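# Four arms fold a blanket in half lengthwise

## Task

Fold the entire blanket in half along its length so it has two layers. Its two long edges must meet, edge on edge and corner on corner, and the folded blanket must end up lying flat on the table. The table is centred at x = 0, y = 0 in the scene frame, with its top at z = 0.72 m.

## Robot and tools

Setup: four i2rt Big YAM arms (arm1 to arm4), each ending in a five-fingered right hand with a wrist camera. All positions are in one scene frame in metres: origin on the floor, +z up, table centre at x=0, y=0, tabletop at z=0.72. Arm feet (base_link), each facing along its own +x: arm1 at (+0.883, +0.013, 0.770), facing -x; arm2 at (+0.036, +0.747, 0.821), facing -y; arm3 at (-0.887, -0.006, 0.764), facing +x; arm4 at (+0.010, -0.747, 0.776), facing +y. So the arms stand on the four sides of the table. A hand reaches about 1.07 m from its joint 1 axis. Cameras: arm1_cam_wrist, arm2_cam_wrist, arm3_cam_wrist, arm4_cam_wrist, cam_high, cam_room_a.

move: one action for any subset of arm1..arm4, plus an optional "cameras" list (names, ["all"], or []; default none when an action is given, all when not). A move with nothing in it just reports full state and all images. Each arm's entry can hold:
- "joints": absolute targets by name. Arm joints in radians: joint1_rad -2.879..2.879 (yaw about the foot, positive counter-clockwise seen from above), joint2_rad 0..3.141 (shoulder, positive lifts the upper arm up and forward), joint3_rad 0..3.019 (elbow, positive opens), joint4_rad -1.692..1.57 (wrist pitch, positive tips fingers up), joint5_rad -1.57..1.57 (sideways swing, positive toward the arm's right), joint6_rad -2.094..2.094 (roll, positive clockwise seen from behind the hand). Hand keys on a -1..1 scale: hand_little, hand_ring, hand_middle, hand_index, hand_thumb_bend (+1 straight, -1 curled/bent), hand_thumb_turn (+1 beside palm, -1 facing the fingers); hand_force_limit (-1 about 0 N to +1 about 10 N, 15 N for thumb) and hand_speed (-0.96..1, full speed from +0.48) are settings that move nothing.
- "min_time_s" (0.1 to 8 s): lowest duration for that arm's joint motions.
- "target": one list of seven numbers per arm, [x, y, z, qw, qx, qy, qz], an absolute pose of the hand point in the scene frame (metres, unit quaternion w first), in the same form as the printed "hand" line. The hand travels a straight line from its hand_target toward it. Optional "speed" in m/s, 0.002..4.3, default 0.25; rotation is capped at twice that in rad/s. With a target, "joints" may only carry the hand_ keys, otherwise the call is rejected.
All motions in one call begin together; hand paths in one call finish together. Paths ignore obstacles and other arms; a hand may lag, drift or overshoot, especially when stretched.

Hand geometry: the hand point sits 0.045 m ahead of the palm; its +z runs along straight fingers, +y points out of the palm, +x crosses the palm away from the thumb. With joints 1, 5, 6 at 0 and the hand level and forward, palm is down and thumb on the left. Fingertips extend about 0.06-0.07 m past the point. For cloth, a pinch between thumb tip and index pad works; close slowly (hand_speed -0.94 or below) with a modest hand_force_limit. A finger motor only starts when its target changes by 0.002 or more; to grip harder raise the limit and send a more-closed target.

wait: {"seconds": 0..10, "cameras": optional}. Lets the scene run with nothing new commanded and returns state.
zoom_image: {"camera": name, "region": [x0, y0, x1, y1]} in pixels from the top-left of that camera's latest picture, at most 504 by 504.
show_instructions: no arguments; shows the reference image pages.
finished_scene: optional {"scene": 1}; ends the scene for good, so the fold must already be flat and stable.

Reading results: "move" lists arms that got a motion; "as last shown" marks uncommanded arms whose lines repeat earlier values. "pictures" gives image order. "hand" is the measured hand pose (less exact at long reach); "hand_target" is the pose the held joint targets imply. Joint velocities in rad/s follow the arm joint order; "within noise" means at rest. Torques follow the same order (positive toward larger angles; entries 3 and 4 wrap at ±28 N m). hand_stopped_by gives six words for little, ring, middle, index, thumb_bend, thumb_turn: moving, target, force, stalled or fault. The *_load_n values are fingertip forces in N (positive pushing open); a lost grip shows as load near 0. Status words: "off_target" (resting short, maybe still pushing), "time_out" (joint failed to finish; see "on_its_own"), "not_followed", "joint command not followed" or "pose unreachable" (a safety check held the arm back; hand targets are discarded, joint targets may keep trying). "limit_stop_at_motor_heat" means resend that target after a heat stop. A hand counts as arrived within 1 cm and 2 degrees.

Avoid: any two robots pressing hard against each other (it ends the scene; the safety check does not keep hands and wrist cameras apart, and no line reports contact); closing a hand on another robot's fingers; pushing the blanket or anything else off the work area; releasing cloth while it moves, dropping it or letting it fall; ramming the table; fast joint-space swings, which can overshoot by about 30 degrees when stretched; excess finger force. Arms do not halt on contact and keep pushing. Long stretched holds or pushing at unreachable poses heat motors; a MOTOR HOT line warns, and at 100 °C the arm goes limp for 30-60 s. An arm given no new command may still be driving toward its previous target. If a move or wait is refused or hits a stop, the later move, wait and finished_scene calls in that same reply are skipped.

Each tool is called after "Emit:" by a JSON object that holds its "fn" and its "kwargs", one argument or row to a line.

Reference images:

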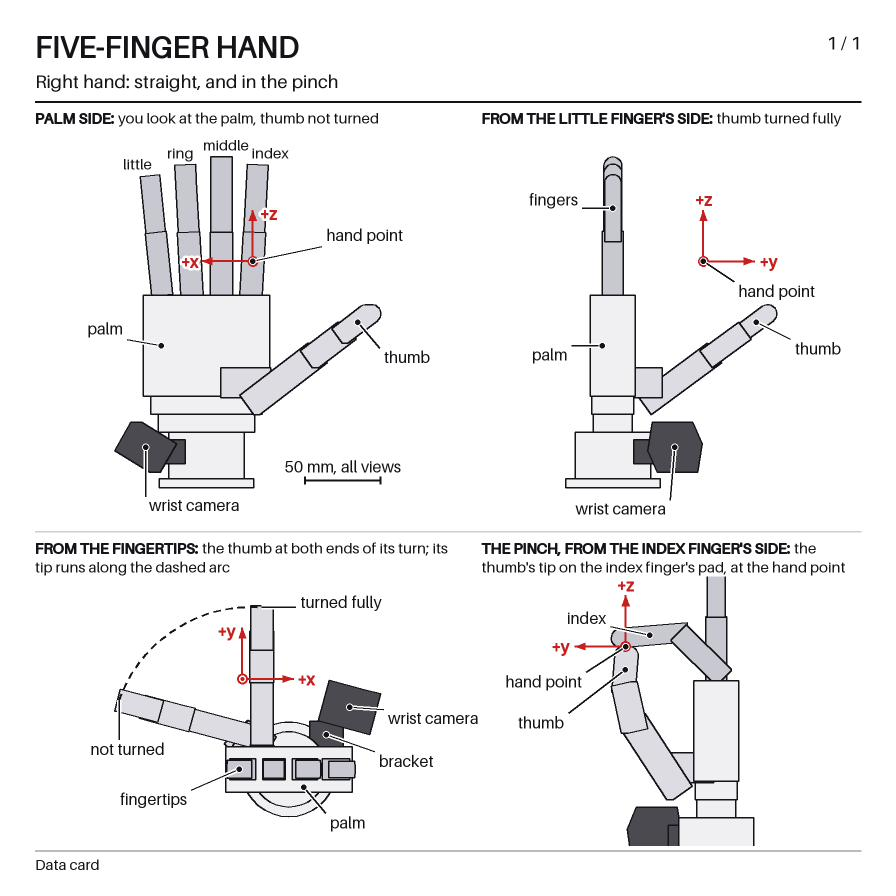

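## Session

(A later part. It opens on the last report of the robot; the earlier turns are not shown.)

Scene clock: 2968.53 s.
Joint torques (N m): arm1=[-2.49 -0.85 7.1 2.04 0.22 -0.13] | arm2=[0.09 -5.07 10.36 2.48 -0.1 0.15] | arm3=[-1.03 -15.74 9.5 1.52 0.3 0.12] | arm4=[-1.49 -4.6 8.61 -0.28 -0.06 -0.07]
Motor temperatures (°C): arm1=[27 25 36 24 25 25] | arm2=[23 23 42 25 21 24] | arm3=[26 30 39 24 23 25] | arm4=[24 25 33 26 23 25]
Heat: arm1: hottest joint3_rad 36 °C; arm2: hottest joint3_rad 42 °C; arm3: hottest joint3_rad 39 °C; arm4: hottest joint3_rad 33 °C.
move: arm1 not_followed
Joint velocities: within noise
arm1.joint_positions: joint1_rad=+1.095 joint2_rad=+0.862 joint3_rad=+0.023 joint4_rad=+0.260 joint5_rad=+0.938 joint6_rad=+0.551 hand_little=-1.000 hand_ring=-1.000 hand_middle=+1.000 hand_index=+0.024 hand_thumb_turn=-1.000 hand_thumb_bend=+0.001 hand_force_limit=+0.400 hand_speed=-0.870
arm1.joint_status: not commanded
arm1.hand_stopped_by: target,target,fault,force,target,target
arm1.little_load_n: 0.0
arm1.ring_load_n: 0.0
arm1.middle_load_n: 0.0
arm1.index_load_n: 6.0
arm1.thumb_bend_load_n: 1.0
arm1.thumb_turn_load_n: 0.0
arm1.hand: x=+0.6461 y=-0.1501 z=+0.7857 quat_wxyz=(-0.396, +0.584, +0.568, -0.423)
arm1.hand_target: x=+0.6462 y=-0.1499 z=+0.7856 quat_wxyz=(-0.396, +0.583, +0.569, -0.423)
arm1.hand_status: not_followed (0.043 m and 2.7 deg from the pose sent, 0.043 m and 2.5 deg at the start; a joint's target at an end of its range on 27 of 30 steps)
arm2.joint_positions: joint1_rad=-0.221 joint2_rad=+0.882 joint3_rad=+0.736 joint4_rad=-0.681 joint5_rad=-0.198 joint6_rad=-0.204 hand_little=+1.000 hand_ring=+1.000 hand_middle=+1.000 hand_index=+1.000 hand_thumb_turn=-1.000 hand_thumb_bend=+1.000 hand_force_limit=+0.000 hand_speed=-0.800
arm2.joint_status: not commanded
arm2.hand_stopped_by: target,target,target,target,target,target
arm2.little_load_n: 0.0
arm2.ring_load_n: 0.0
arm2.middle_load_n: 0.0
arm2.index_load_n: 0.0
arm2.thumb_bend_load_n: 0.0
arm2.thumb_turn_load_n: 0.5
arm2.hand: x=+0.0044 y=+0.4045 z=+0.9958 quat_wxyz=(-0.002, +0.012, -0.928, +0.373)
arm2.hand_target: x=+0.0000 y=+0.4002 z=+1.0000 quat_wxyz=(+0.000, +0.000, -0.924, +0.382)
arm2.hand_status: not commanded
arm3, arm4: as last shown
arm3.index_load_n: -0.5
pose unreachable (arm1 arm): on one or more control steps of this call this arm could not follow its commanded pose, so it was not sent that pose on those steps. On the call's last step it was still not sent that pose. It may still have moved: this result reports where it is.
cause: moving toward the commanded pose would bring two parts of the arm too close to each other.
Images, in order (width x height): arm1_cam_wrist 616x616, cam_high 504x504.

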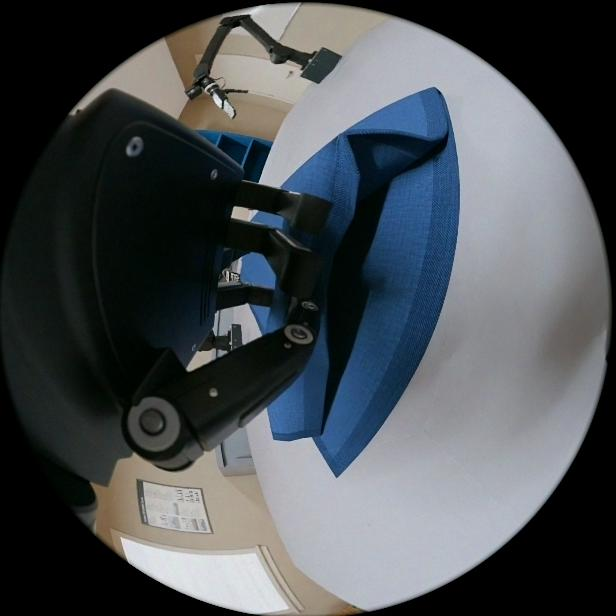

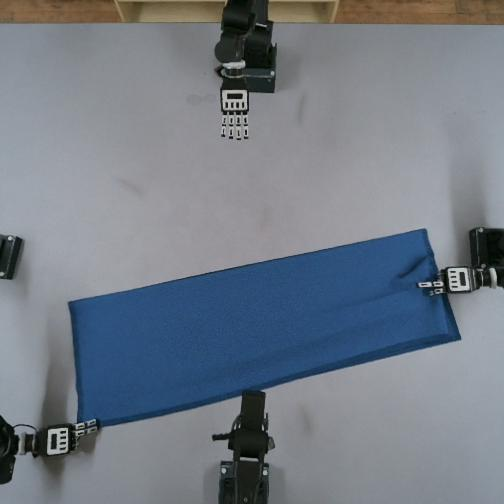

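Emit:
{"fn": "move", "kwargs": {
  "arm1": {"target": [0.648, -0.148, 0.765, 0.2988, -0.6408, -0.6408, 0.2988], "speed": 0.1},
  "cameras": ["arm1_cam_wrist", "cam_high"]
}}

Emit:
{"fn": "zoom_image", "kwargs": {
  "camera": "cam_high",
  "region": [340, 200, 480, 360]
}}

Scene clock: 2984.27 s.
Joint torques (N m): arm1=[-3.49 -0.79 8.62 0.38 -0.16 -0.26] | arm2=[0.32 -4.31 10.35 2.44 -0.11 0.13] | arm3=[-1.08 -15.68 9.47 1.52 0.3 0.13] | arm4=[-1.38 -4.66 8.66 -0.27 -0.06 -0.05]
Motor temperatures (°C): arm1=[27 25 36 24 25 25] | arm2=[23 23 42 25 21 24] | arm3=[26 30 39 24 23 25] | arm4=[24 25 33 26 23 25]
Heat: arm1: hottest joint3_rad 36 °C; arm2: hottest joint3_rad 42 °C; arm3: hottest joint3_rad 39 °C; arm4: hottest joint3_rad 33 °C.
move: arm1 off_target
Joint velocities: within noise
arm1.joint_positions: joint1_rad=+0.867 joint2_rad=+0.868 joint3_rad=+0.192 joint4_rad=-0.153 joint5_rad=+0.588 joint6_rad=+0.610 hand_little=-1.000 hand_ring=-1.000 hand_middle=+1.000 hand_index=+0.024 hand_thumb_turn=-1.000 hand_thumb_bend=+0.001 hand_force_limit=+0.400 hand_speed=-0.870
arm1.joint_status: not commanded
arm1.hand_stopped_by: target,target,fault,force,target,target
arm1.little_load_n: 0.0
arm1.ring_load_n: 0.0
arm1.middle_load_n: 0.0
arm1.index_load_n: 7.0
arm1.thumb_bend_load_n: 0.5
arm1.thumb_turn_load_n: 0.5
arm1.hand: x=+0.6452 y=-0.1547 z=+0.7710 quat_wxyz=(-0.298, +0.641, +0.630, -0.320)
arm1.hand_target: x=+0.6482 y=-0.1480 z=+0.7651 quat_wxyz=(-0.299, +0.641, +0.641, -0.299)
arm1.hand_status: off_target (0.009 m and 2.7 deg from the pose sent, 0.021 m and 20.9 deg at the start)
arm2, arm3, arm4: as last shown
arm2.ring_load_n: -0.5
arm2.thumb_turn_load_n: 0.0
arm3.index_load_n: 0.0
arm3.thumb_bend_load_n: -7.0
arm3.thumb_turn_load_n: 0.5
arm3.hand_target: x=-0.5439 y=-0.5883 z=+0.7128 quat_wxyz=(-0.406, +0.579, -0.579, +0.406)
Images, in order (width x height): arm1_cam_wrist 616x616, cam_high 504x504.

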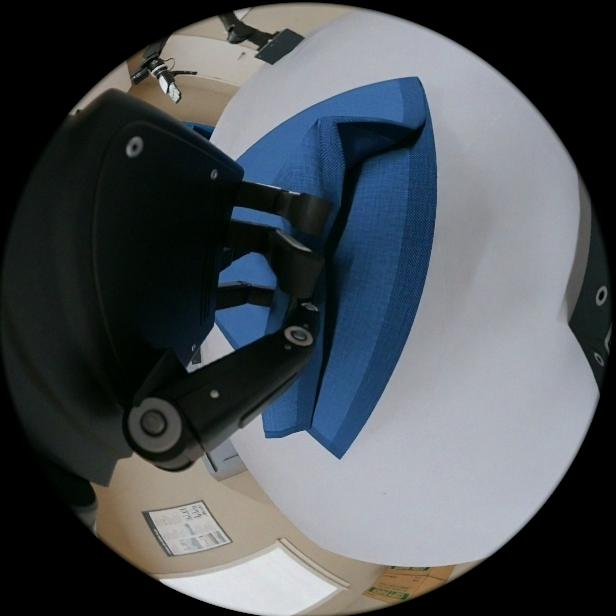

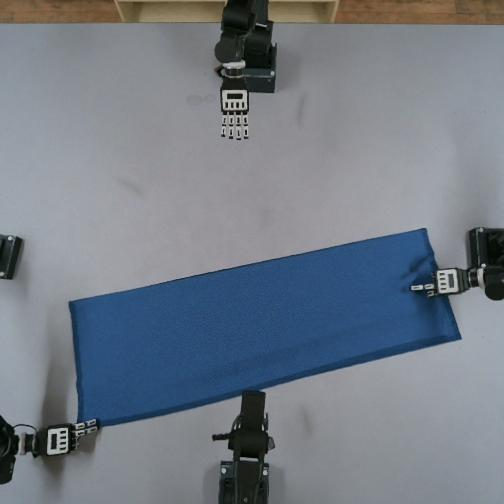

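Scaled by 3.150.

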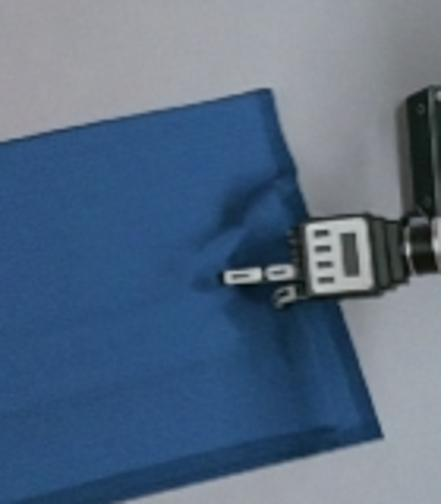

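Emit:
{"fn": "move", "kwargs": {
  "arm1": {"target": [0.650, -0.145, 0.752, 0.2988, -0.6408, -0.6408, 0.2988], "speed": 0.06}
}}

Emit:
{"fn": "move", "kwargs": {
  "arm1": {"joints": {"hand_index": 0.5, "hand_thumb_bend": 0.5, "hand_speed": -0.7}}
}}

Emit:
{"fn": "move", "kwargs": {
  "arm1": {"target": [0.670, -0.145, 0.85, 0.2988, -0.6408, -0.6408, 0.2988], "speed": 0.12},
  "cameras": ["arm1_cam_wrist", "cam_high"]
}}

Emit:
{"fn": "zoom_image", "kwargs": {
  "camera": "cam_high",
  "region": [340, 200, 480, 360]
}}

Scene clock: 2992.87 s.
Joint torques (N m): arm1=[-3.6 -1.03 6.04 1.58 -0.11 -0.27] | arm2=[0.32 -4.84 10.28 2.44 -0.12 0.13] | arm3=[-0.97 -15.79 9.5 1.51 0.3 0.13] | arm4=[-1.79 -4.6 8.65 -0.23 -0.07 -0.05]
Motor temperatures (°C): arm1=[27 25 36 24 25 25] | arm2=[23 23 42 25 21 24] | arm3=[26 30 39 24 23 25] | arm4=[24 25 33 26 23 25]
Heat: arm1: hottest joint3_rad 36 °C; arm2: hottest joint3_rad 42 °C; arm3: hottest joint3_rad 39 °C; arm4: hottest joint3_rad 33 °C.
move: arm1 off_target
Joint velocities: within noise
arm1.joint_positions: joint1_rad=+0.867 joint2_rad=+0.909 joint3_rad=+0.192 joint4_rad=-0.110 joint5_rad=+0.586 joint6_rad=+0.610 hand_little=-1.000 hand_ring=-1.000 hand_middle=+1.000 hand_index=+0.024 hand_thumb_turn=-1.000 hand_thumb_bend=+0.001 hand_force_limit=+0.400 hand_speed=-0.870
arm1.joint_status: not commanded
arm1.hand_stopped_by: target,target,fault,force,target,target
arm1.little_load_n: 0.0
arm1.ring_load_n: 0.0
arm1.middle_load_n: 0.0
arm1.index_load_n: 6.0
arm1.thumb_bend_load_n: 1.0
arm1.thumb_turn_load_n: 0.5
arm1.hand: x=+0.6427 y=-0.1581 z=+0.7668 quat_wxyz=(-0.297, +0.641, +0.630, -0.321)
arm1.hand_target: x=+0.6506 y=-0.1450 z=+0.7526 quat_wxyz=(-0.299, +0.641, +0.641, -0.299)
arm1.hand_status: off_target (0.021 m and 2.8 deg from the pose sent, 0.022 m and 2.7 deg at the start)
arm2, arm3, arm4: as last shown
arm2.ring_load_n: 0.0
arm3.thumb_bend_load_n: -6.5
pictures: none

Scene clock: 2994.50 s.
Joint torques (N m): arm1=[-3.6 -1.44 7.41 1.55 0.12 -0.2] | arm2=[0.62 -4.42 10.3 2.44 -0.12 0.14] | arm3=[-0.97 -15.79 9.5 1.51 0.3 0.13] | arm4=[-1.49 -4.42 8.59 -0.21 -0.06 -0.05]
Motor temperatures (°C): arm1=[27 25 37 24 25 25] | arm2=[23 23 42 25 21 24] | arm3=[26 30 39 24 23 25] | arm4=[24 25 33 26 23 25]
Heat: arm1: hottest joint3_rad 37 °C; arm2: hottest joint3_rad 42 °C; arm3: hottest joint3_rad 39 °C; arm4: hottest joint3_rad 33 °C.
move: arm1 done
Joint velocities: within noise
arm1.joint_positions: joint1_rad=+0.867 joint2_rad=+0.915 joint3_rad=+0.173 joint4_rad=-0.110 joint5_rad=+0.579 joint6_rad=+0.604 hand_little=-1.000 hand_ring=-1.000 hand_middle=+1.000 hand_index=+0.500 hand_thumb_turn=-1.000 hand_thumb_bend=+0.500 hand_force_limit=+0.400 hand_speed=-0.700
arm1.joint_status: all done
arm1.hand_stopped_by: target,target,fault,target,target,target
arm1.little_load_n: 0.0
arm1.ring_load_n: 0.0
arm1.middle_load_n: 0.0
arm1.index_load_n: 0.0
arm1.thumb_bend_load_n: 0.0
arm1.thumb_turn_load_n: 0.0
arm1.hand: x=+0.6502 y=-0.1516 z=+0.7567 quat_wxyz=(-0.295, +0.639, +0.639, -0.310)
arm1.hand_target: x=+0.6505 y=-0.1451 z=+0.7528 quat_wxyz=(-0.299, +0.641, +0.641, -0.299)
arm1.hand_status: not commanded
arm2, arm3, arm4: as last shown
arm3.thumb_bend_load_n: -5.0
arm3.thumb_turn_load_n: 0.0
arm3.hand: x=-0.5309 y=-0.5778 z=+0.7389 quat_wxyz=(-0.416, +0.586, -0.563, +0.409)
arm3.hand_target: x=-0.5440 y=-0.5883 z=+0.7128 quat_wxyz=(-0.406, +0.579, -0.579, +0.406)
pictures: none

Scene clock: 2996.07 s.
Joint torques (N m): arm1=[-1.14 -0.67 12.94 1.28 0.38 -0.02] | arm2=[0.32 -4.95 10.28 2.44 -0.09 0.13] | arm3=[-0.97 -15.74 9.5 1.51 0.3 0.12] | arm4=[-1.67 -4.66 8.64 -0.28 -0.06 -0.06]
Motor temperatures (°C): arm1=[27 25 37 24 25 25] | arm2=[23 23 42 25 21 24] | arm3=[26 30 39 24 23 25] | arm4=[24 25 33 26 23 25]
Heat: arm1: hottest joint3_rad 37 °C; arm2: hottest joint3_rad 42 °C; arm3: hottest joint3_rad 39 °C; arm4: hottest joint3_rad 33 °C.
move: arm1 off_target
Joint velocities: within noise
arm1.joint_positions: joint1_rad=+0.914 joint2_rad=+0.582 joint3_rad=+0.317 joint4_rad=-0.684 joint5_rad=+0.624 joint6_rad=+0.660 hand_little=-1.000 hand_ring=-1.000 hand_middle=+1.000 hand_index=+0.500 hand_thumb_turn=-1.000 hand_thumb_bend=+0.500 hand_force_limit=+0.400 hand_speed=-0.700
arm1.joint_status: not commanded
arm1.hand_stopped_by: target,target,fault,target,target,target
arm1.little_load_n: 0.5
arm1.ring_load_n: 0.0
arm1.middle_load_n: 0.0
arm1.index_load_n: 0.0
arm1.thumb_bend_load_n: -0.5
arm1.thumb_turn_load_n: 0.0
arm1.hand: x=+0.6754 y=-0.1317 z=+0.8281 quat_wxyz=(-0.302, +0.643, +0.647, -0.278)
arm1.hand_target: x=+0.6698 y=-0.1447 z=+0.8495 quat_wxyz=(-0.298, +0.641, +0.641, -0.299)
arm1.hand_status: off_target (0.026 m and 2.5 deg from the pose sent, 0.096 m and 1.4 deg at the start)
arm2, arm4: as last shown
arm3.joint_positions: joint1_rad=-1.161 joint2_rad=+2.180 joint3_rad=+1.487 joint4_rad=-0.181 joint5_rad=-1.144 joint6_rad=-0.850 hand_little=-1.000 hand_ring=-1.000 hand_middle=+0.500 hand_index=+0.500 hand_thumb_turn=-1.000 hand_thumb_bend=+0.198 hand_force_limit=+0.200 hand_speed=-0.800
arm3.joint_status: not commanded
arm3.hand_stopped_by: target,target,target,target,target,target
arm3.little_load_n: 0.0
arm3.ring_load_n: 0.0
arm3.middle_load_n: 0.0
arm3.index_load_n: 0.0
arm3.thumb_bend_load_n: -5.0
arm3.thumb_turn_load_n: 0.0
arm3.hand: x=-0.5309 y=-0.5778 z=+0.7389 quat_wxyz=(-0.416, +0.586, -0.563, +0.409)
arm3.hand_target: x=-0.5440 y=-0.5883 z=+0.7128 quat_wxyz=(-0.406, +0.579, -0.579, +0.406)
arm3.hand_status: not commanded
Images, in order (width x height): arm1_cam_wrist 616x616, cam_high 504x504.

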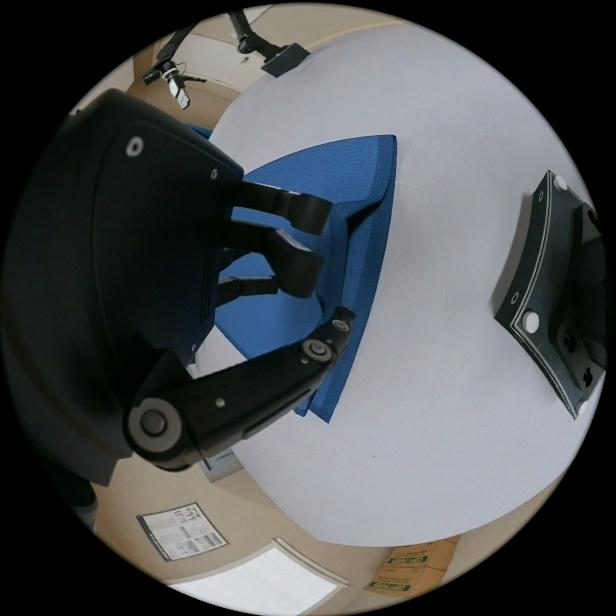

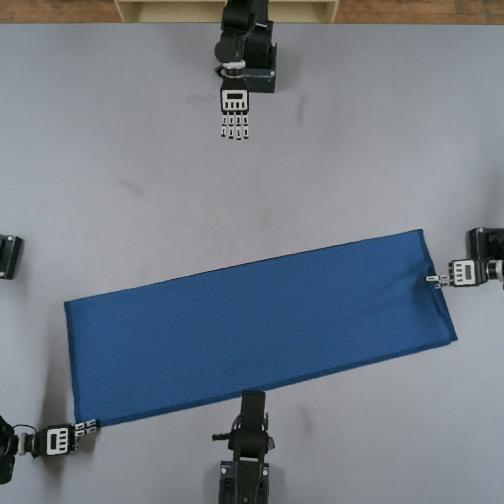

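Scaled by 3.150.

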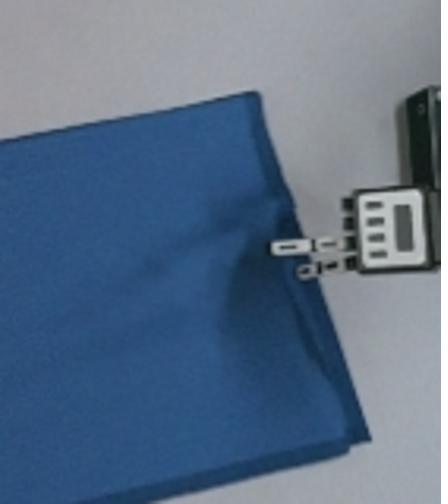

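Emit:
{"fn": "move", "kwargs": {
  "arm4": {"target": [0.45, -0.45, 0.93, 0, 0.9952, 0.0976, 0], "speed": 0.35},
  "arm1": {"target": [0.70, -0.05, 0.92, 0.2988, -0.6408, -0.6408, 0.2988], "speed": 0.2}
}}

Emit:
{"fn": "move", "kwargs": {
  "arm4": {"target": [0.598, -0.378, 0.84, 0, 0.9952, 0.0976, 0], "speed": 0.25},
  "cameras": ["arm4_cam_wrist", "cam_high"]
}}

Emit:
{"fn": "zoom_image", "kwargs": {
  "camera": "cam_high",
  "region": [340, 200, 480, 360]
}}

Scene clock: 3033.20 s.
Joint torques (N m): arm1=[-3.9 1.96 13.68 1.62 -0.12 -0.17] | arm2=[0.38 -5.25 10.33 2.44 -0.09 0.16] | arm3=[-0.97 -15.74 9.48 1.55 0.3 0.13] | arm4=[-0.73 -20.89 13.46 -0.32 -0.06 -0.03]
Motor temperatures (°C): arm1=[27 25 45 24 26 25] | arm2=[23 23 42 25 21 24] | arm3=[26 30 39 24 23 25] | arm4=[24 25 34 26 23 25]
Heat: arm1: hottest joint3_rad 45 °C; arm2: hottest joint3_rad 42 °C; arm3: hottest joint3_rad 39 °C; arm4: hottest joint3_rad 34 °C.
move: arm1 off_target; arm4 off_target
Joint velocities: within noise
arm1.joint_positions: joint1_rad=+0.446 joint2_rad=+0.155 joint3_rad=+0.412 joint4_rad=-1.028 joint5_rad=+0.283 joint6_rad=+0.270 hand_little=-1.000 hand_ring=-1.000 hand_middle=+1.000 hand_index=+0.500 hand_thumb_turn=-1.000 hand_thumb_bend=+0.500 hand_force_limit=+0.400 hand_speed=-0.700
arm1.joint_status: not commanded
arm1.hand_stopped_by: target,target,fault,target,target,target
arm1.little_load_n: 0.0
arm1.ring_load_n: 0.0
arm1.middle_load_n: 0.0
arm1.index_load_n: 0.0
arm1.thumb_bend_load_n: 0.0
arm1.thumb_turn_load_n: 0.0
arm1.hand: x=+0.7037 y=-0.0518 z=+0.8952 quat_wxyz=(-0.289, +0.642, +0.651, -0.283)
arm1.hand_target: x=+0.7000 y=-0.0502 z=+0.9192 quat_wxyz=(-0.299, +0.641, +0.641, -0.299)
arm1.hand_status: off_target (0.025 m and 2.4 deg from the pose sent, 0.125 m and 2.5 deg at the start)
arm2, arm3: as last shown
arm2.little_load_n: 0.5
arm3.thumb_bend_load_n: -5.5
arm4.joint_positions: joint1_rad=-0.859 joint2_rad=+1.885 joint3_rad=+1.719 joint4_rad=-1.436 joint5_rad=+0.003 joint6_rad=-1.086 hand_little=+1.000 hand_ring=+1.000 hand_middle=+1.000 hand_index=+1.000 hand_thumb_turn=+1.000 hand_thumb_bend=+1.000 hand_force_limit=+0.000 hand_speed=-0.800
arm4.joint_status: not commanded
arm4.hand_stopped_by: target,target,target,target,target,target
arm4.little_load_n: 0.0
arm4.ring_load_n: 0.0
arm4.middle_load_n: 0.0
arm4.index_load_n: 0.0
arm4.thumb_bend_load_n: 0.0
arm4.thumb_turn_load_n: 0.0
arm4.hand: x=+0.4396 y=-0.4575 z=+0.9181 quat_wxyz=(+0.009, +0.996, +0.093, -0.011)
arm4.hand_target: x=+0.4495 y=-0.4503 z=+0.9301 quat_wxyz=(+0.000, +0.995, +0.098, +0.000)
arm4.hand_status: off_target (0.017 m and 1.8 deg from the pose sent, 0.469 m and 11.2 deg at the start)
pictures: none

Scene clock: 3034.90 s.
Joint torques (N m): arm1=[-3.72 2.02 13.67 1.63 -0.12 -0.2] | arm2=[0.62 -4.89 10.3 2.54 -0.09 0.14] | arm3=[-1.03 -15.79 9.5 1.52 0.3 0.13] | arm4=[-1.2 -28.1 13.59 -0.32 -0.06 -0.06]
Motor temperatures (°C): arm1=[27 25 45 24 26 25] | arm2=[23 23 42 25 21 24] | arm3=[26 30 39 24 23 25] | arm4=[24 25 34 26 23 25]
Heat: arm1: hottest joint3_rad 45 °C; arm2: hottest joint3_rad 42 °C; arm3: hottest joint3_rad 39 °C; arm4: hottest joint3_rad 34 °C.
move: arm4 off_target
Joint velocities: within noise
arm1, arm2, arm3: as last shown
arm2.little_load_n: 0.0
arm2.index_load_n: -0.5
arm3.thumb_bend_load_n: -5.0
arm4.joint_positions: joint1_rad=-0.900 joint2_rad=+2.478 joint3_rad=+2.511 joint4_rad=-1.626 joint5_rad=+0.003 joint6_rad=-1.134 hand_little=+1.000 hand_ring=+1.000 hand_middle=+1.000 hand_index=+1.000 hand_thumb_turn=+1.000 hand_thumb_bend=+1.000 hand_force_limit=+0.000 hand_speed=-0.800
arm4.joint_status: not commanded
arm4.hand_stopped_by: target,target,target,target,target,target
arm4.little_load_n: 0.0
arm4.ring_load_n: 0.0
arm4.middle_load_n: 0.0
arm4.index_load_n: 0.0
arm4.thumb_bend_load_n: 0.0
arm4.thumb_turn_load_n: 0.0
arm4.hand: x=+0.5884 y=-0.3787 z=+0.8334 quat_wxyz=(+0.006, +0.995, +0.096, -0.008)
arm4.hand_target: x=+0.5976 y=-0.3782 z=+0.8399 quat_wxyz=(+0.000, +0.995, +0.098, +0.001)
arm4.hand_status: off_target (0.012 m and 1.2 deg from the pose sent, 0.194 m and 1.8 deg at the start)
Images, in order (width x height): arm4_cam_wrist 616x616, cam_high 504x504.

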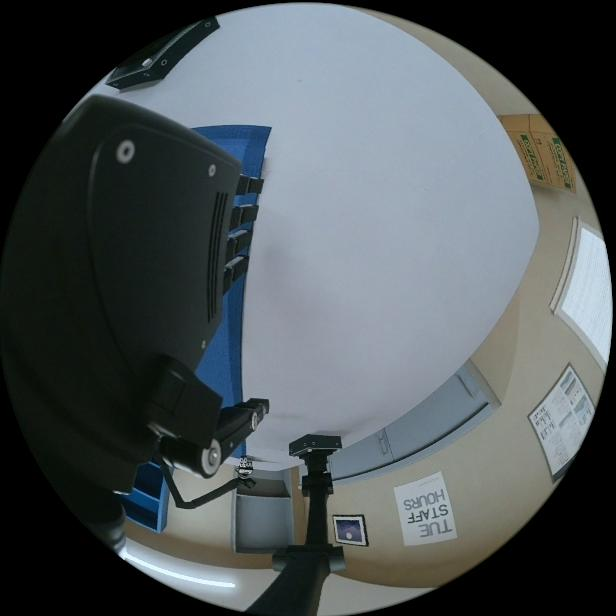

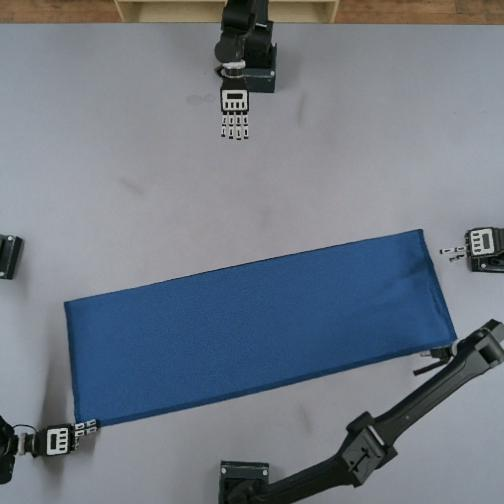

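Scaled by 3.150.

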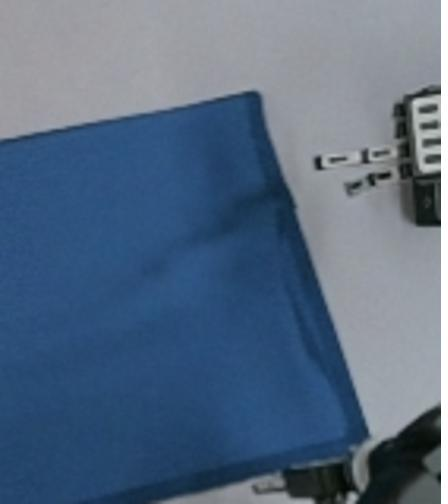

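Emit:
{"fn": "move", "kwargs": {
  "arm4": {"target": [0.612, -0.342, 0.81, 0, 0.9952, 0.0976, 0], "speed": 0.12},
  "cameras": ["arm4_cam_wrist"]
}}

Emit:
{"fn": "zoom_image", "kwargs": {
  "camera": "arm4_cam_wrist",
  "region": [160, 60, 400, 300]
}}

Scene clock: 3075.30 s.
Joint torques (N m): arm1=[-3.78 1.96 13.67 1.65 -0.13 -0.2] | arm2=[0.21 -4.89 10.25 2.52 -0.11 0.14] | arm3=[-0.97 -15.74 9.5 1.52 0.3 0.13] | arm4=[-0.32 -30.04 13.63 -0.28 0.01 0.11]
Motor temperatures (°C): arm1=[27 25 49 24 25 25] | arm2=[23 23 42 25 21 24] | arm3=[26 30 39 24 23 25] | arm4=[24 35 36 26 23 25]
Heat: arm1: hottest joint3_rad 49 °C; arm2: hottest joint3_rad 42 °C; arm3: hottest joint3_rad 39 °C; arm4: hottest joint3_rad 36 °C.
move: arm4 off_target
Joint velocities: within noise
arm1, arm2, arm3: as last shown
arm2.index_load_n: 0.0
arm4.joint_positions: joint1_rad=-0.888 joint2_rad=+2.675 joint3_rad=+2.807 joint4_rad=-1.697 joint5_rad=+0.003 joint6_rad=-1.132 hand_little=+1.000 hand_ring=+1.000 hand_middle=+1.000 hand_index=+1.000 hand_thumb_turn=+1.000 hand_thumb_bend=+1.000 hand_force_limit=+0.000 hand_speed=-0.800
arm4.joint_status: not commanded
arm4.hand_stopped_by: target,target,target,target,target,target
arm4.little_load_n: 0.0
arm4.ring_load_n: 0.0
arm4.middle_load_n: 0.0
arm4.index_load_n: 0.0
arm4.thumb_bend_load_n: 0.0
arm4.thumb_turn_load_n: 0.0
arm4.hand: x=+0.6101 y=-0.3517 z=+0.8000 quat_wxyz=(-0.001, +0.995, +0.101, +0.004)
arm4.hand_target: x=+0.6110 y=-0.3426 z=+0.8098 quat_wxyz=(-0.009, +0.995, +0.100, +0.015)
arm4.hand_status: off_target (0.014 m and 0.6 deg from the pose sent, 0.050 m and 1.2 deg at the start; a joint's target at an end of its range on 26 of 38 steps)
Images, in order (width x height): arm4_cam_wrist 616x616.

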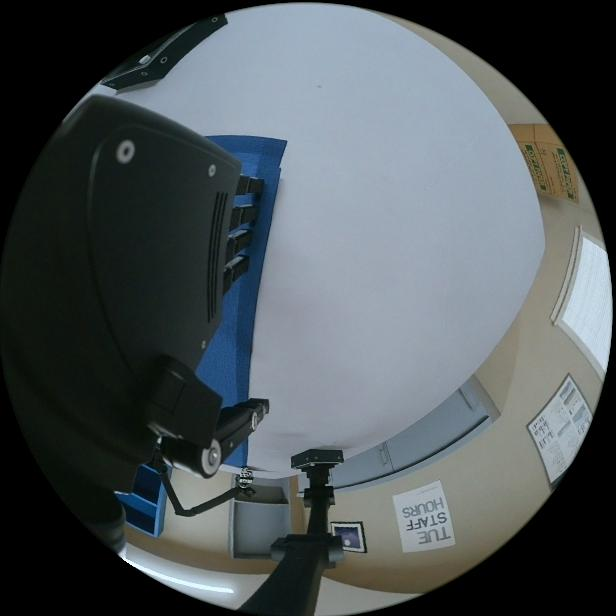

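Scaled by 2.100 from the camera's image (finer frame: 880x880).

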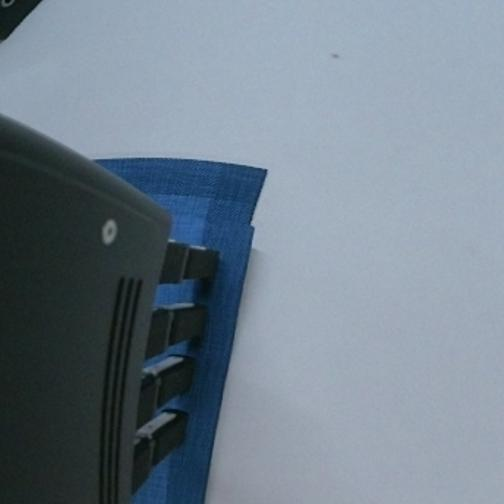

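Emit:
{"fn": "move", "kwargs": {
  "arm4": {"target": [0.610, -0.345, 0.760, 0, 0.9952, 0.0976, 0], "speed": 0.08},
  "cameras": ["arm4_cam_wrist", "cam_high"]
}}

Emit:
{"fn": "zoom_image", "kwargs": {
  "camera": "arm4_cam_wrist",
  "region": [160, 60, 400, 300]
}}

Scene clock: 3090.00 s.
Joint torques (N m): arm1=[-3.78 1.96 13.65 1.65 -0.12 -0.2] | arm2=[0.5 -4.48 10.24 2.59 -0.11 0.15] | arm3=[-1.03 -15.74 9.5 1.52 0.31 0.13] | arm4=[-0.38 -27.75 7.6 1.06 0.07 0.14]
Motor temperatures (°C): arm1=[27 25 50 24 25 25] | arm2=[23 23 42 25 21 24] | arm3=[26 30 39 24 23 25] | arm4=[24 37 37 26 23 25]
Heat: arm1: hottest joint3_rad 50 °C; arm2: hottest joint3_rad 42 °C; arm3: hottest joint3_rad 39 °C; arm4: hottest joint2_rad 37 °C.
move: arm4 off_target
Joint velocities: within noise
arm1, arm3: as last shown
arm2.joint_positions: joint1_rad=-0.221 joint2_rad=+0.882 joint3_rad=+0.736 joint4_rad=-0.681 joint5_rad=-0.198 joint6_rad=-0.204 hand_little=+1.000 hand_ring=+1.000 hand_middle=+1.000 hand_index=+1.000 hand_thumb_turn=-1.000 hand_thumb_bend=+1.000 hand_force_limit=+0.000 hand_speed=-0.800
arm2.joint_status: not commanded
arm2.hand_stopped_by: target,target,target,target,target,target
arm2.little_load_n: 0.0
arm2.ring_load_n: 0.0
arm2.middle_load_n: 0.0
arm2.index_load_n: 0.0
arm2.thumb_bend_load_n: 0.0
arm2.thumb_turn_load_n: 0.0
arm2.hand: x=+0.0044 y=+0.4045 z=+0.9958 quat_wxyz=(-0.002, +0.012, -0.928, +0.373)
arm2.hand_target: x=+0.0000 y=+0.4002 z=+1.0000 quat_wxyz=(+0.000, +0.000, -0.924, +0.382)
arm2.hand_status: not commanded
arm4.joint_positions: joint1_rad=-0.888 joint2_rad=+2.668 joint3_rad=+2.777 joint4_rad=-1.647 joint5_rad=-0.001 joint6_rad=-1.130 hand_little=+1.000 hand_ring=+1.000 hand_middle=+1.000 hand_index=+1.000 hand_thumb_turn=+1.000 hand_thumb_bend=+1.000 hand_force_limit=+0.000 hand_speed=-0.800
arm4.joint_status: not commanded
arm4.hand_stopped_by: target,target,target,target,target,target
arm4.little_load_n: 0.0
arm4.ring_load_n: 0.0
arm4.middle_load_n: 0.0
arm4.index_load_n: 0.0
arm4.thumb_bend_load_n: 0.0
arm4.thumb_turn_load_n: 0.0
arm4.hand: x=+0.6157 y=-0.3466 z=+0.7921 quat_wxyz=(-0.009, +0.995, +0.100, +0.015)
arm4.hand_target: x=+0.6092 y=-0.3456 z=+0.7606 quat_wxyz=(+0.000, +0.995, +0.098, +0.000)
arm4.hand_status: off_target (0.033 m and 2.0 deg from the pose sent, 0.041 m and 0.6 deg at the start)
Images, in order (width x height): arm4_cam_wrist 616x616, cam_high 504x504.

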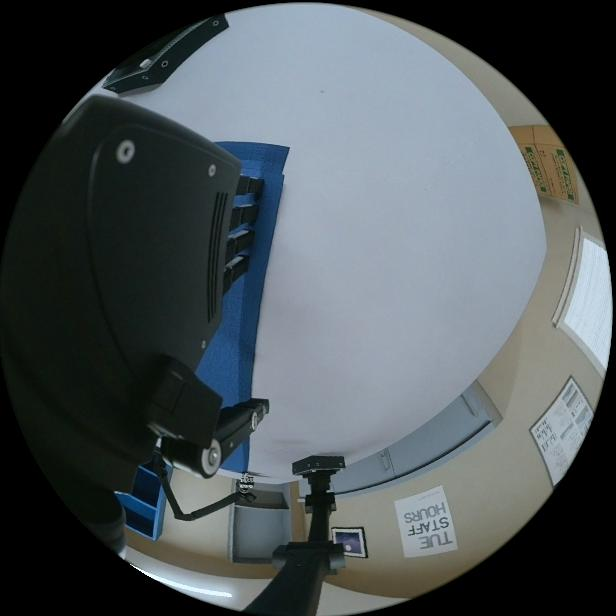

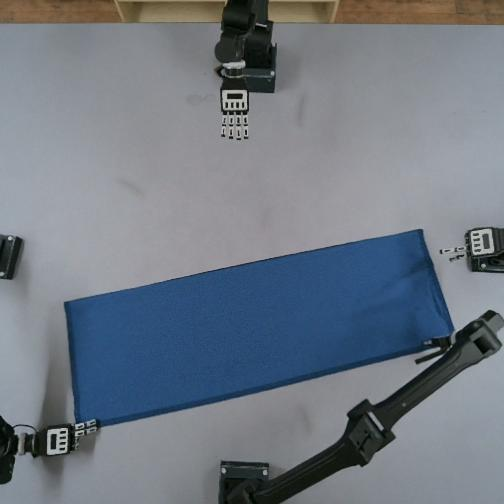

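Scaled by 2.100 from the camera's image (finer frame: 880x880).

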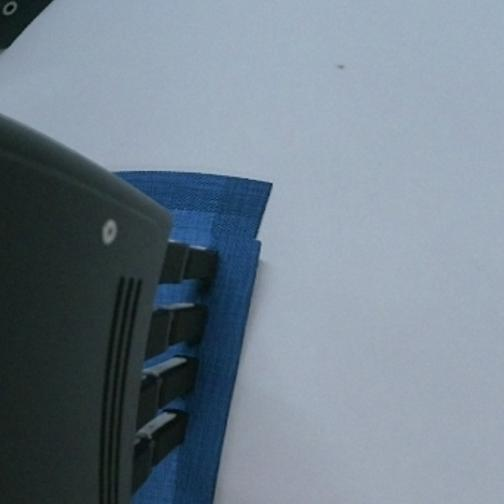

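Emit:
{"fn": "move", "kwargs": {
  "arm1": {"joints": {"joint1_rad": -1.3}, "min_time_s": 2.5}
}}

Emit:
{"fn": "move", "kwargs": {
  "arm2": {"target": [0.60, 0.10, 0.95, 0, 0, -0.9659, 0.2588], "speed": 0.35},
  "cameras": ["arm2_cam_wrist", "cam_high"]
}}

Scene clock: 3161.00 s.
Joint torques (N m): arm1=[-3.37 2.08 13.65 1.68 -0.07 -0.2] | arm2=[0.32 -4.72 10.32 2.59 -0.1 0.14] | arm3=[-1.03 -15.74 9.48 1.51 0.31 0.12] | arm4=[-0.5 -27.93 7.56 1.05 0.07 0.12]
Motor temperatures (°C): arm1=[27 25 52 24 25 25] | arm2=[23 23 42 25 21 24] | arm3=[26 30 39 24 23 25] | arm4=[24 35 35 27 23 25]
Heat: arm1: hottest joint3_rad 52 °C; arm2: hottest joint3_rad 42 °C; arm3: hottest joint3_rad 39 °C; arm4: hottest joint2_rad 35 °C.
move: arm1 done
Joint velocities: within noise
arm1.joint_positions: joint1_rad=-1.288 joint2_rad=+0.155 joint3_rad=+0.412 joint4_rad=-1.028 joint5_rad=+0.282 joint6_rad=+0.270 hand_little=-1.000 hand_ring=-1.000 hand_middle=+1.000 hand_index=+0.500 hand_thumb_turn=-1.000 hand_thumb_bend=+0.500 hand_force_limit=+0.400 hand_speed=-0.700
arm1.joint_status: all done
arm1.hand_stopped_by: target,target,fault,target,target,target
arm1.little_load_n: 0.0
arm1.ring_load_n: 0.0
arm1.middle_load_n: 0.0
arm1.index_load_n: 0.0
arm1.thumb_bend_load_n: 0.0
arm1.thumb_turn_load_n: 0.0
arm1.hand: x=+0.8483 y=+0.1976 z=+0.8999 quat_wxyz=(-0.413, +0.907, -0.070, +0.030)
arm1.hand_target: x=+0.8500 y=+0.2003 z=+0.9240 quat_wxyz=(-0.432, +0.899, -0.074, +0.028)
arm1.hand_status: not commanded
arm2, arm3, arm4: as last shown
arm2.thumb_turn_load_n: -0.5
arm4.hand_target: x=+0.6092 y=-0.3456 z=+0.7606 quat_wxyz=(+0.000, +0.995, +0.098, -0.001)
pictures: none

Scene clock: 3163.90 s.
Joint torques (N m): arm1=[-3.37 2.08 13.65 1.66 -0.07 -0.2] | arm2=[1.08 -26.05 13.46 1.07 0.24 0.15] | arm3=[-1.03 -15.79 9.5 1.52 0.3 0.13] | arm4=[-0.26 -27.69 7.54 0.96 0.06 0.12]
Motor temperatures (°C): arm1=[27 25 52 24 25 25] | arm2=[23 24 43 25 21 24] | arm3=[26 30 39 24 23 25] | arm4=[24 35 35 27 23 25]
Heat: arm1: hottest joint3_rad 52 °C; arm2: hottest joint3_rad 43 °C; arm3: hottest joint3_rad 39 °C; arm4: hottest joint2_rad 35 °C.
move: arm2 off_target
Joint velocities: within noise
arm1, arm3, arm4: as last shown
arm2.joint_positions: joint1_rad=+0.761 joint2_rad=+2.615 joint3_rad=+2.883 joint4_rad=-1.373 joint5_rad=+0.329 joint6_rad=+0.625 hand_little=+1.000 hand_ring=+1.000 hand_middle=+1.000 hand_index=+1.000 hand_thumb_turn=-1.000 hand_thumb_bend=+1.000 hand_force_limit=+0.000 hand_speed=-0.800
arm2.joint_status: not commanded
arm2.hand_stopped_by: target,target,target,target,target,target
arm2.little_load_n: 0.0
arm2.ring_load_n: 0.0
arm2.middle_load_n: 0.0
arm2.index_load_n: 0.0
arm2.thumb_bend_load_n: 0.0
arm2.thumb_turn_load_n: 0.0
arm2.hand: x=+0.5937 y=+0.1067 z=+0.9180 quat_wxyz=(-0.013, +0.010, -0.961, +0.277)
arm2.hand_target: x=+0.5983 y=+0.1017 z=+0.9497 quat_wxyz=(-0.033, -0.003, -0.955, +0.296)
arm2.hand_status: off_target (0.033 m and 2.9 deg from the pose sent, 0.671 m and 14.0 deg at the start; a joint's target at an end of its range on 23 of 87 steps)
arm3.little_load_n: 0.5
arm3.index_load_n: -0.5
Images, in order (width x height): arm2_cam_wrist 616x616, cam_high 504x504.

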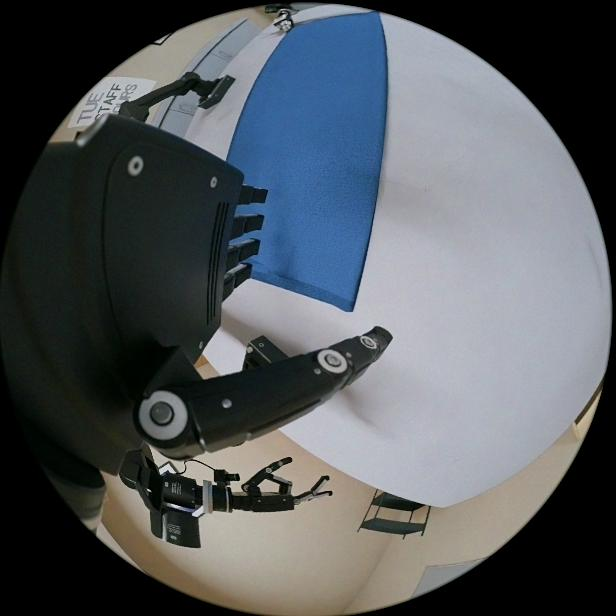

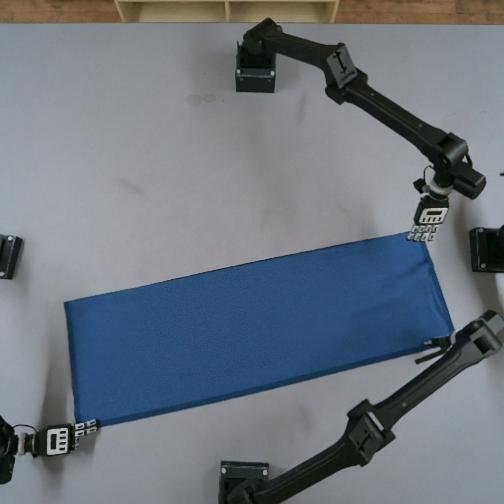

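Emit:
{"fn": "move", "kwargs": {
  "arm2": {"target": [0.42, 0.22, 0.93, 0, 0, -0.9397, 0.3420], "speed": 0.35, "joints": {"hand_thumb_turn": 1.0, "hand_speed": 0.0}}
}}

Emit:
{"fn": "move", "kwargs": {
  "arm1": {"joints": {"joint1_rad": 0.6, "hand_index": 1.0, "hand_ring": 1.0, "hand_little": 1.0, "hand_thumb_bend": 1.0, "hand_speed": 0.0}, "min_time_s": 2.5}
}}

Emit:
{"fn": "move", "kwargs": {
  "arm1": {"target": [0.69, -0.19, 0.86, 0, -0.7071, -0.7071, 0], "speed": 0.25},
  "cameras": ["arm1_cam_wrist", "cam_high"]
}}

Scene clock: 3213.43 s.
Joint torques (N m): arm1=[-3.37 2.08 13.65 1.68 -0.07 -0.2] | arm2=[1.14 -16.15 9.21 2.13 0.23 -0.2] | arm3=[-1.03 -15.85 9.48 1.54 0.31 0.13] | arm4=[-0.26 -27.75 7.51 1.02 0.06 0.13]
Motor temperatures (°C): arm1=[27 25 53 24 25 25] | arm2=[23 29 48 25 21 24] | arm3=[26 30 39 24 23 25] | arm4=[24 36 34 27 23 25]
Heat: arm1: hottest joint3_rad 53 °C; arm2: hottest joint3_rad 48 °C; arm3: hottest joint3_rad 39 °C; arm4: hottest joint2_rad 36 °C.
move: arm2 done
Joint velocities: within noise
arm1, arm3, arm4: as last shown
arm2.joint_positions: joint1_rad=+0.705 joint2_rad=+1.775 joint3_rad=+1.447 joint4_rad=-0.665 joint5_rad=+0.402 joint6_rad=+0.562 hand_little=+1.000 hand_ring=+1.000 hand_middle=+1.000 hand_index=+1.000 hand_thumb_turn=+1.000 hand_thumb_bend=+1.000 hand_force_limit=+0.000 hand_speed=+0.000
arm2.joint_status: all done
arm2.hand_stopped_by: target,target,target,target,target,target
arm2.little_load_n: 0.0
arm2.ring_load_n: 0.0
arm2.middle_load_n: 0.0
arm2.index_load_n: 0.0
arm2.thumb_bend_load_n: 0.0
arm2.thumb_turn_load_n: 0.0
arm2.hand: x=+0.4197 y=+0.2236 z=+0.9325 quat_wxyz=(+0.000, -0.006, -0.941, +0.339)
arm2.hand_target: x=+0.4200 y=+0.2200 z=+0.9300 quat_wxyz=(+0.000, +0.000, -0.940, +0.342)
arm2.hand_status: done (0.004 m and 0.8 deg from the pose sent, 0.208 m and 8.0 deg at the start)
arm3.little_load_n: 0.0
arm3.middle_load_n: 0.5
arm3.index_load_n: 0.0
pictures: none

Scene clock: 3216.27 s.
Joint torques (N m): arm1=[-1.55 1.96 13.67 1.65 -0.04 -0.19] | arm2=[1.08 -16.73 9.35 2.21 0.19 -0.23] | arm3=[-0.97 -15.79 9.48 1.52 0.3 0.13] | arm4=[-0.38 -27.87 7.58 1.01 0.07 0.13]
Motor temperatures (°C): arm1=[27 25 53 24 25 25] | arm2=[23 29 47 25 21 24] | arm3=[26 30 39 24 23 25] | arm4=[24 36 34 27 23 25]
Heat: arm1: hottest joint3_rad 53 °C; arm2: hottest joint3_rad 47 °C; arm3: hottest joint3_rad 39 °C; arm4: hottest joint2_rad 36 °C.
move: arm1 done
Joint velocities: within noise
arm1.joint_positions: joint1_rad=+0.588 joint2_rad=+0.155 joint3_rad=+0.412 joint4_rad=-1.028 joint5_rad=+0.281 joint6_rad=+0.270 hand_little=+1.000 hand_ring=+1.000 hand_middle=+1.000 hand_index=+1.000 hand_thumb_turn=-1.000 hand_thumb_bend=+1.000 hand_force_limit=+0.400 hand_speed=+0.000
arm1.joint_status: all done
arm1.hand_stopped_by: target,target,fault,target,target,target
arm1.little_load_n: 0.0
arm1.ring_load_n: 0.0
arm1.middle_load_n: 0.0
arm1.index_load_n: 0.0
arm1.thumb_bend_load_n: 0.0
arm1.thumb_turn_load_n: 0.0
arm1.hand: x=+0.7147 y=-0.0767 z=+0.8948 quat_wxyz=(-0.266, +0.594, +0.696, -0.303)
arm1.hand_target: x=+0.7132 y=-0.0805 z=+0.9188 quat_wxyz=(-0.271, +0.584, +0.694, -0.323)
arm1.hand_status: not commanded
arm2, arm4: as last shown
arm2.joint_positions: joint1_rad=+0.705 joint2_rad=+1.775 joint3_rad=+1.447 joint4_rad=-0.665 joint5_rad=+0.402 joint6_rad=+0.561 hand_little=+1.000 hand_ring=+1.000 hand_middle=+1.000 hand_index=+1.000 hand_thumb_turn=+1.000 hand_thumb_bend=+1.000 hand_force_limit=+0.000 hand_speed=+0.000
arm3.joint_positions: joint1_rad=-1.161 joint2_rad=+2.180 joint3_rad=+1.487 joint4_rad=-0.181 joint5_rad=-1.144 joint6_rad=-0.850 hand_little=-1.000 hand_ring=-1.000 hand_middle=+0.500 hand_index=+0.500 hand_thumb_turn=-1.000 hand_thumb_bend=+0.198 hand_force_limit=+0.200 hand_speed=-0.800
arm3.joint_status: not commanded
arm3.hand_stopped_by: target,target,target,target,target,target
arm3.little_load_n: 0.0
arm3.ring_load_n: 0.0
arm3.middle_load_n: 0.0
arm3.index_load_n: 0.5
arm3.thumb_bend_load_n: -5.5
arm3.thumb_turn_load_n: -0.5
arm3.hand: x=-0.5309 y=-0.5778 z=+0.7389 quat_wxyz=(-0.416, +0.586, -0.563, +0.409)
arm3.hand_target: x=-0.5440 y=-0.5883 z=+0.7128 quat_wxyz=(-0.406, +0.579, -0.579, +0.406)
arm3.hand_status: not commanded
pictures: none

Scene clock: 3218.63 s.
Joint torques (N m): arm1=[-1.96 -6.53 11.15 0.05 -0.31 0.05] | arm2=[1.14 -16.5 9.28 2.21 0.19 -0.21] | arm3=[-1.03 -15.74 9.51 1.52 0.3 0.13] | arm4=[-0.32 -27.81 7.58 1.06 0.07 0.13]
Motor temperatures (°C): arm1=[27 25 53 24 25 25] | arm2=[23 29 47 25 21 24] | arm3=[26 30 39 24 23 25] | arm4=[24 36 34 27 23 25]
Heat: arm1: hottest joint3_rad 53 °C; arm2: hottest joint3_rad 47 °C; arm3: hottest joint3_rad 39 °C; arm4: hottest joint2_rad 36 °C.
move: arm1 off_target
Joint velocities: within noise
arm1.joint_positions: joint1_rad=+0.630 joint2_rad=+1.202 joint3_rad=+0.769 joint4_rad=-1.156 joint5_rad=-0.008 joint6_rad=+0.581 hand_little=+1.000 hand_ring=+1.000 hand_middle=+1.000 hand_index=+1.000 hand_thumb_turn=-1.000 hand_thumb_bend=+1.000 hand_force_limit=+0.400 hand_speed=+0.000
arm1.joint_status: not commanded
arm1.hand_stopped_by: target,target,fault,target,target,target
arm1.little_load_n: 0.0
arm1.ring_load_n: 0.0
arm1.middle_load_n: 0.0
arm1.index_load_n: 0.0
arm1.thumb_bend_load_n: 0.0
arm1.thumb_turn_load_n: 0.0
arm1.hand: x=+0.7005 y=-0.1792 z=+0.8469 quat_wxyz=(+0.002, +0.707, +0.708, +0.015)
arm1.hand_target: x=+0.6904 y=-0.1898 z=+0.8600 quat_wxyz=(+0.000, +0.707, +0.707, +0.000)
arm1.hand_status: off_target (0.020 m and 1.8 deg from the pose sent, 0.121 m and 48.4 deg at the start)
arm2, arm3, arm4: as last shown
arm3.little_load_n: -0.5
arm3.middle_load_n: 0.5
arm3.index_load_n: 0.0
arm3.thumb_turn_load_n: 0.0
Images, in order (width x height): arm1_cam_wrist 616x616, cam_high 504x504.

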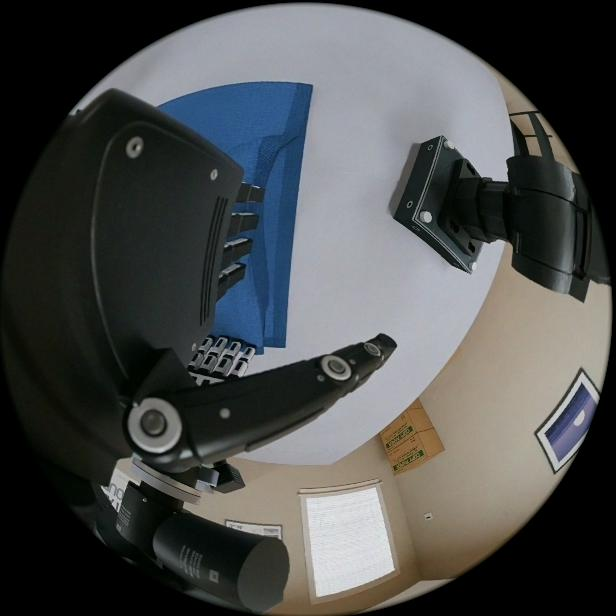

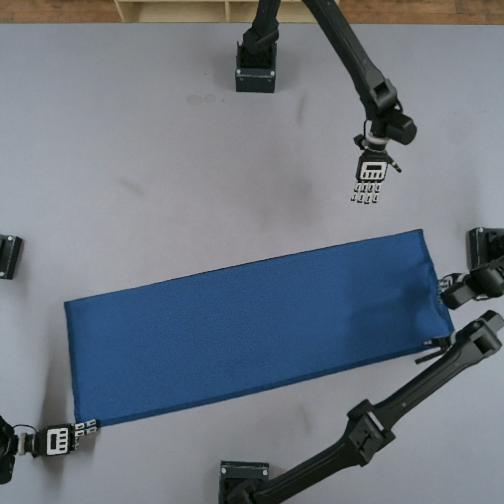

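Emit:
{"fn": "move", "kwargs": {
  "arm1": {"target": [0.685, -0.188, 0.805, 0, -0.7071, -0.7071, 0], "speed": 0.12}
}}

Emit:
{"fn": "move", "kwargs": {
  "arm1": {"target": [0.683, -0.188, 0.775, 0, -0.7071, -0.7071, 0], "speed": 0.08},
  "cameras": ["arm1_cam_wrist", "cam_high"]
}}

Emit:
{"fn": "zoom_image", "kwargs": {
  "camera": "arm1_cam_wrist",
  "region": [160, 50, 440, 330]
}}

Scene clock: 3227.83 s.
Joint torques (N m): arm1=[-2.9 -6.71 7.57 1.1 -0.29 -0.12] | arm2=[1.03 -16.38 9.4 2.18 0.22 -0.19] | arm3=[-1.03 -15.74 9.48 1.52 0.3 0.13] | arm4=[-0.56 -27.99 7.51 0.99 0.07 0.13]
Motor temperatures (°C): arm1=[27 25 52 24 25 25] | arm2=[23 28 46 25 21 24] | arm3=[26 30 39 24 23 25] | arm4=[24 36 34 27 23 25]
Heat: arm1: hottest joint3_rad 52 °C; arm2: hottest joint3_rad 46 °C; arm3: hottest joint3_rad 39 °C; arm4: hottest joint2_rad 36 °C.
move: arm1 done
Joint velocities: within noise
arm1.joint_positions: joint1_rad=+0.630 joint2_rad=+1.292 joint3_rad=+0.721 joint4_rad=-1.000 joint5_rad=-0.008 joint6_rad=+0.581 hand_little=+1.000 hand_ring=+1.000 hand_middle=+1.000 hand_index=+1.000 hand_thumb_turn=-1.000 hand_thumb_bend=+1.000 hand_force_limit=+0.400 hand_speed=+0.000
arm1.joint_status: not commanded
arm1.hand_stopped_by: target,target,fault,target,target,target
arm1.little_load_n: 0.0
arm1.ring_load_n: 0.0
arm1.middle_load_n: 0.0
arm1.index_load_n: 0.5
arm1.thumb_bend_load_n: 0.0
arm1.thumb_turn_load_n: 0.0
arm1.hand: x=+0.6892 y=-0.1861 z=+0.8050 quat_wxyz=(+0.000, +0.707, +0.708, +0.007)
arm1.hand_target: x=+0.6851 y=-0.1879 z=+0.8050 quat_wxyz=(+0.000, +0.707, +0.707, +0.000)
arm1.hand_status: done (0.005 m and 0.8 deg from the pose sent, 0.045 m and 1.8 deg at the start)
arm2, arm3, arm4: as last shown
arm2.middle_load_n: 0.5
arm3.little_load_n: 0.0
arm3.middle_load_n: 0.0
pictures: none

Scene clock: 3228.80 s.
Joint torques (N m): arm1=[-3.08 -3.72 5.37 2.8 -0.29 -0.15] | arm2=[0.97 -16.73 9.4 2.13 0.2 -0.21] | arm3=[-1.03 -15.68 9.48 1.54 0.3 0.12] | arm4=[-0.21 -27.99 7.57 1.06 0.07 0.11]
Motor temperatures (°C): arm1=[27 25 52 24 25 25] | arm2=[23 28 46 25 21 24] | arm3=[26 30 39 24 23 25] | arm4=[24 36 34 27 23 25]
Heat: arm1: hottest joint3_rad 52 °C; arm2: hottest joint3_rad 46 °C; arm3: hottest joint3_rad 39 °C; arm4: hottest joint2_rad 36 °C.
move: arm1 off_target
Joint velocities: within noise
arm1.joint_positions: joint1_rad=+0.630 joint2_rad=+1.311 joint3_rad=+0.709 joint4_rad=-0.938 joint5_rad=-0.008 joint6_rad=+0.581 hand_little=+1.000 hand_ring=+1.000 hand_middle=+0.999 hand_index=+1.000 hand_thumb_turn=-1.000 hand_thumb_bend=+1.000 hand_force_limit=+0.400 hand_speed=+0.000
arm1.joint_status: not commanded
arm1.hand_stopped_by: target,target,fault,target,target,target
arm1.little_load_n: 0.0
arm1.ring_load_n: 0.0
arm1.middle_load_n: -4.5
arm1.index_load_n: 0.0
arm1.thumb_bend_load_n: 0.5
arm1.thumb_turn_load_n: 0.0
arm1.hand: x=+0.6819 y=-0.1908 z=+0.7948 quat_wxyz=(-0.003, +0.707, +0.708, -0.008)
arm1.hand_target: x=+0.6841 y=-0.1873 z=+0.7765 quat_wxyz=(+0.000, +0.707, +0.707, +0.000)
arm1.hand_status: off_target (0.020 m and 1.0 deg from the pose sent, 0.031 m and 0.8 deg at the start)
arm2, arm3, arm4: as last shown
arm2.little_load_n: -0.5
arm2.ring_load_n: -0.5
arm2.middle_load_n: 0.0
arm3.thumb_bend_load_n: -5.0
Images, in order (width x height): arm1_cam_wrist 616x616, cam_high 504x504.

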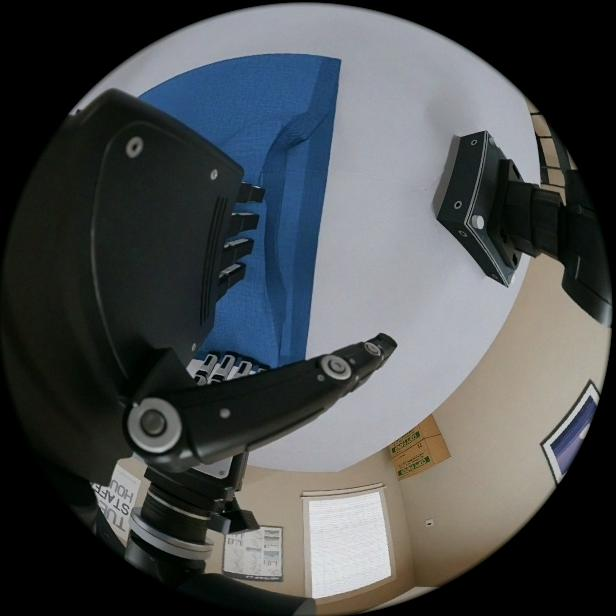

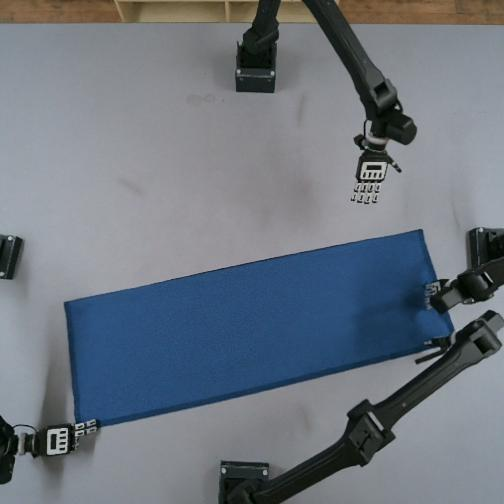

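Scaled by 1.800 from the camera's image (finer frame: 880x880).

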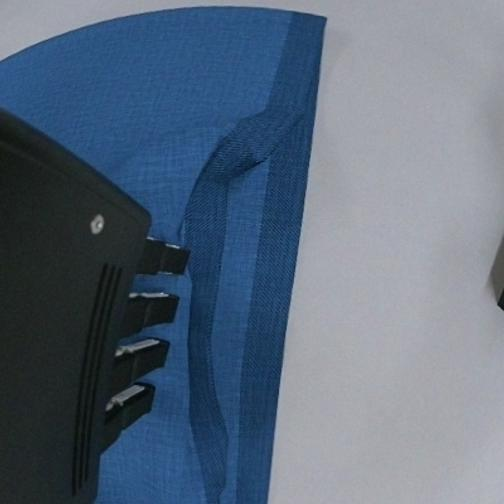

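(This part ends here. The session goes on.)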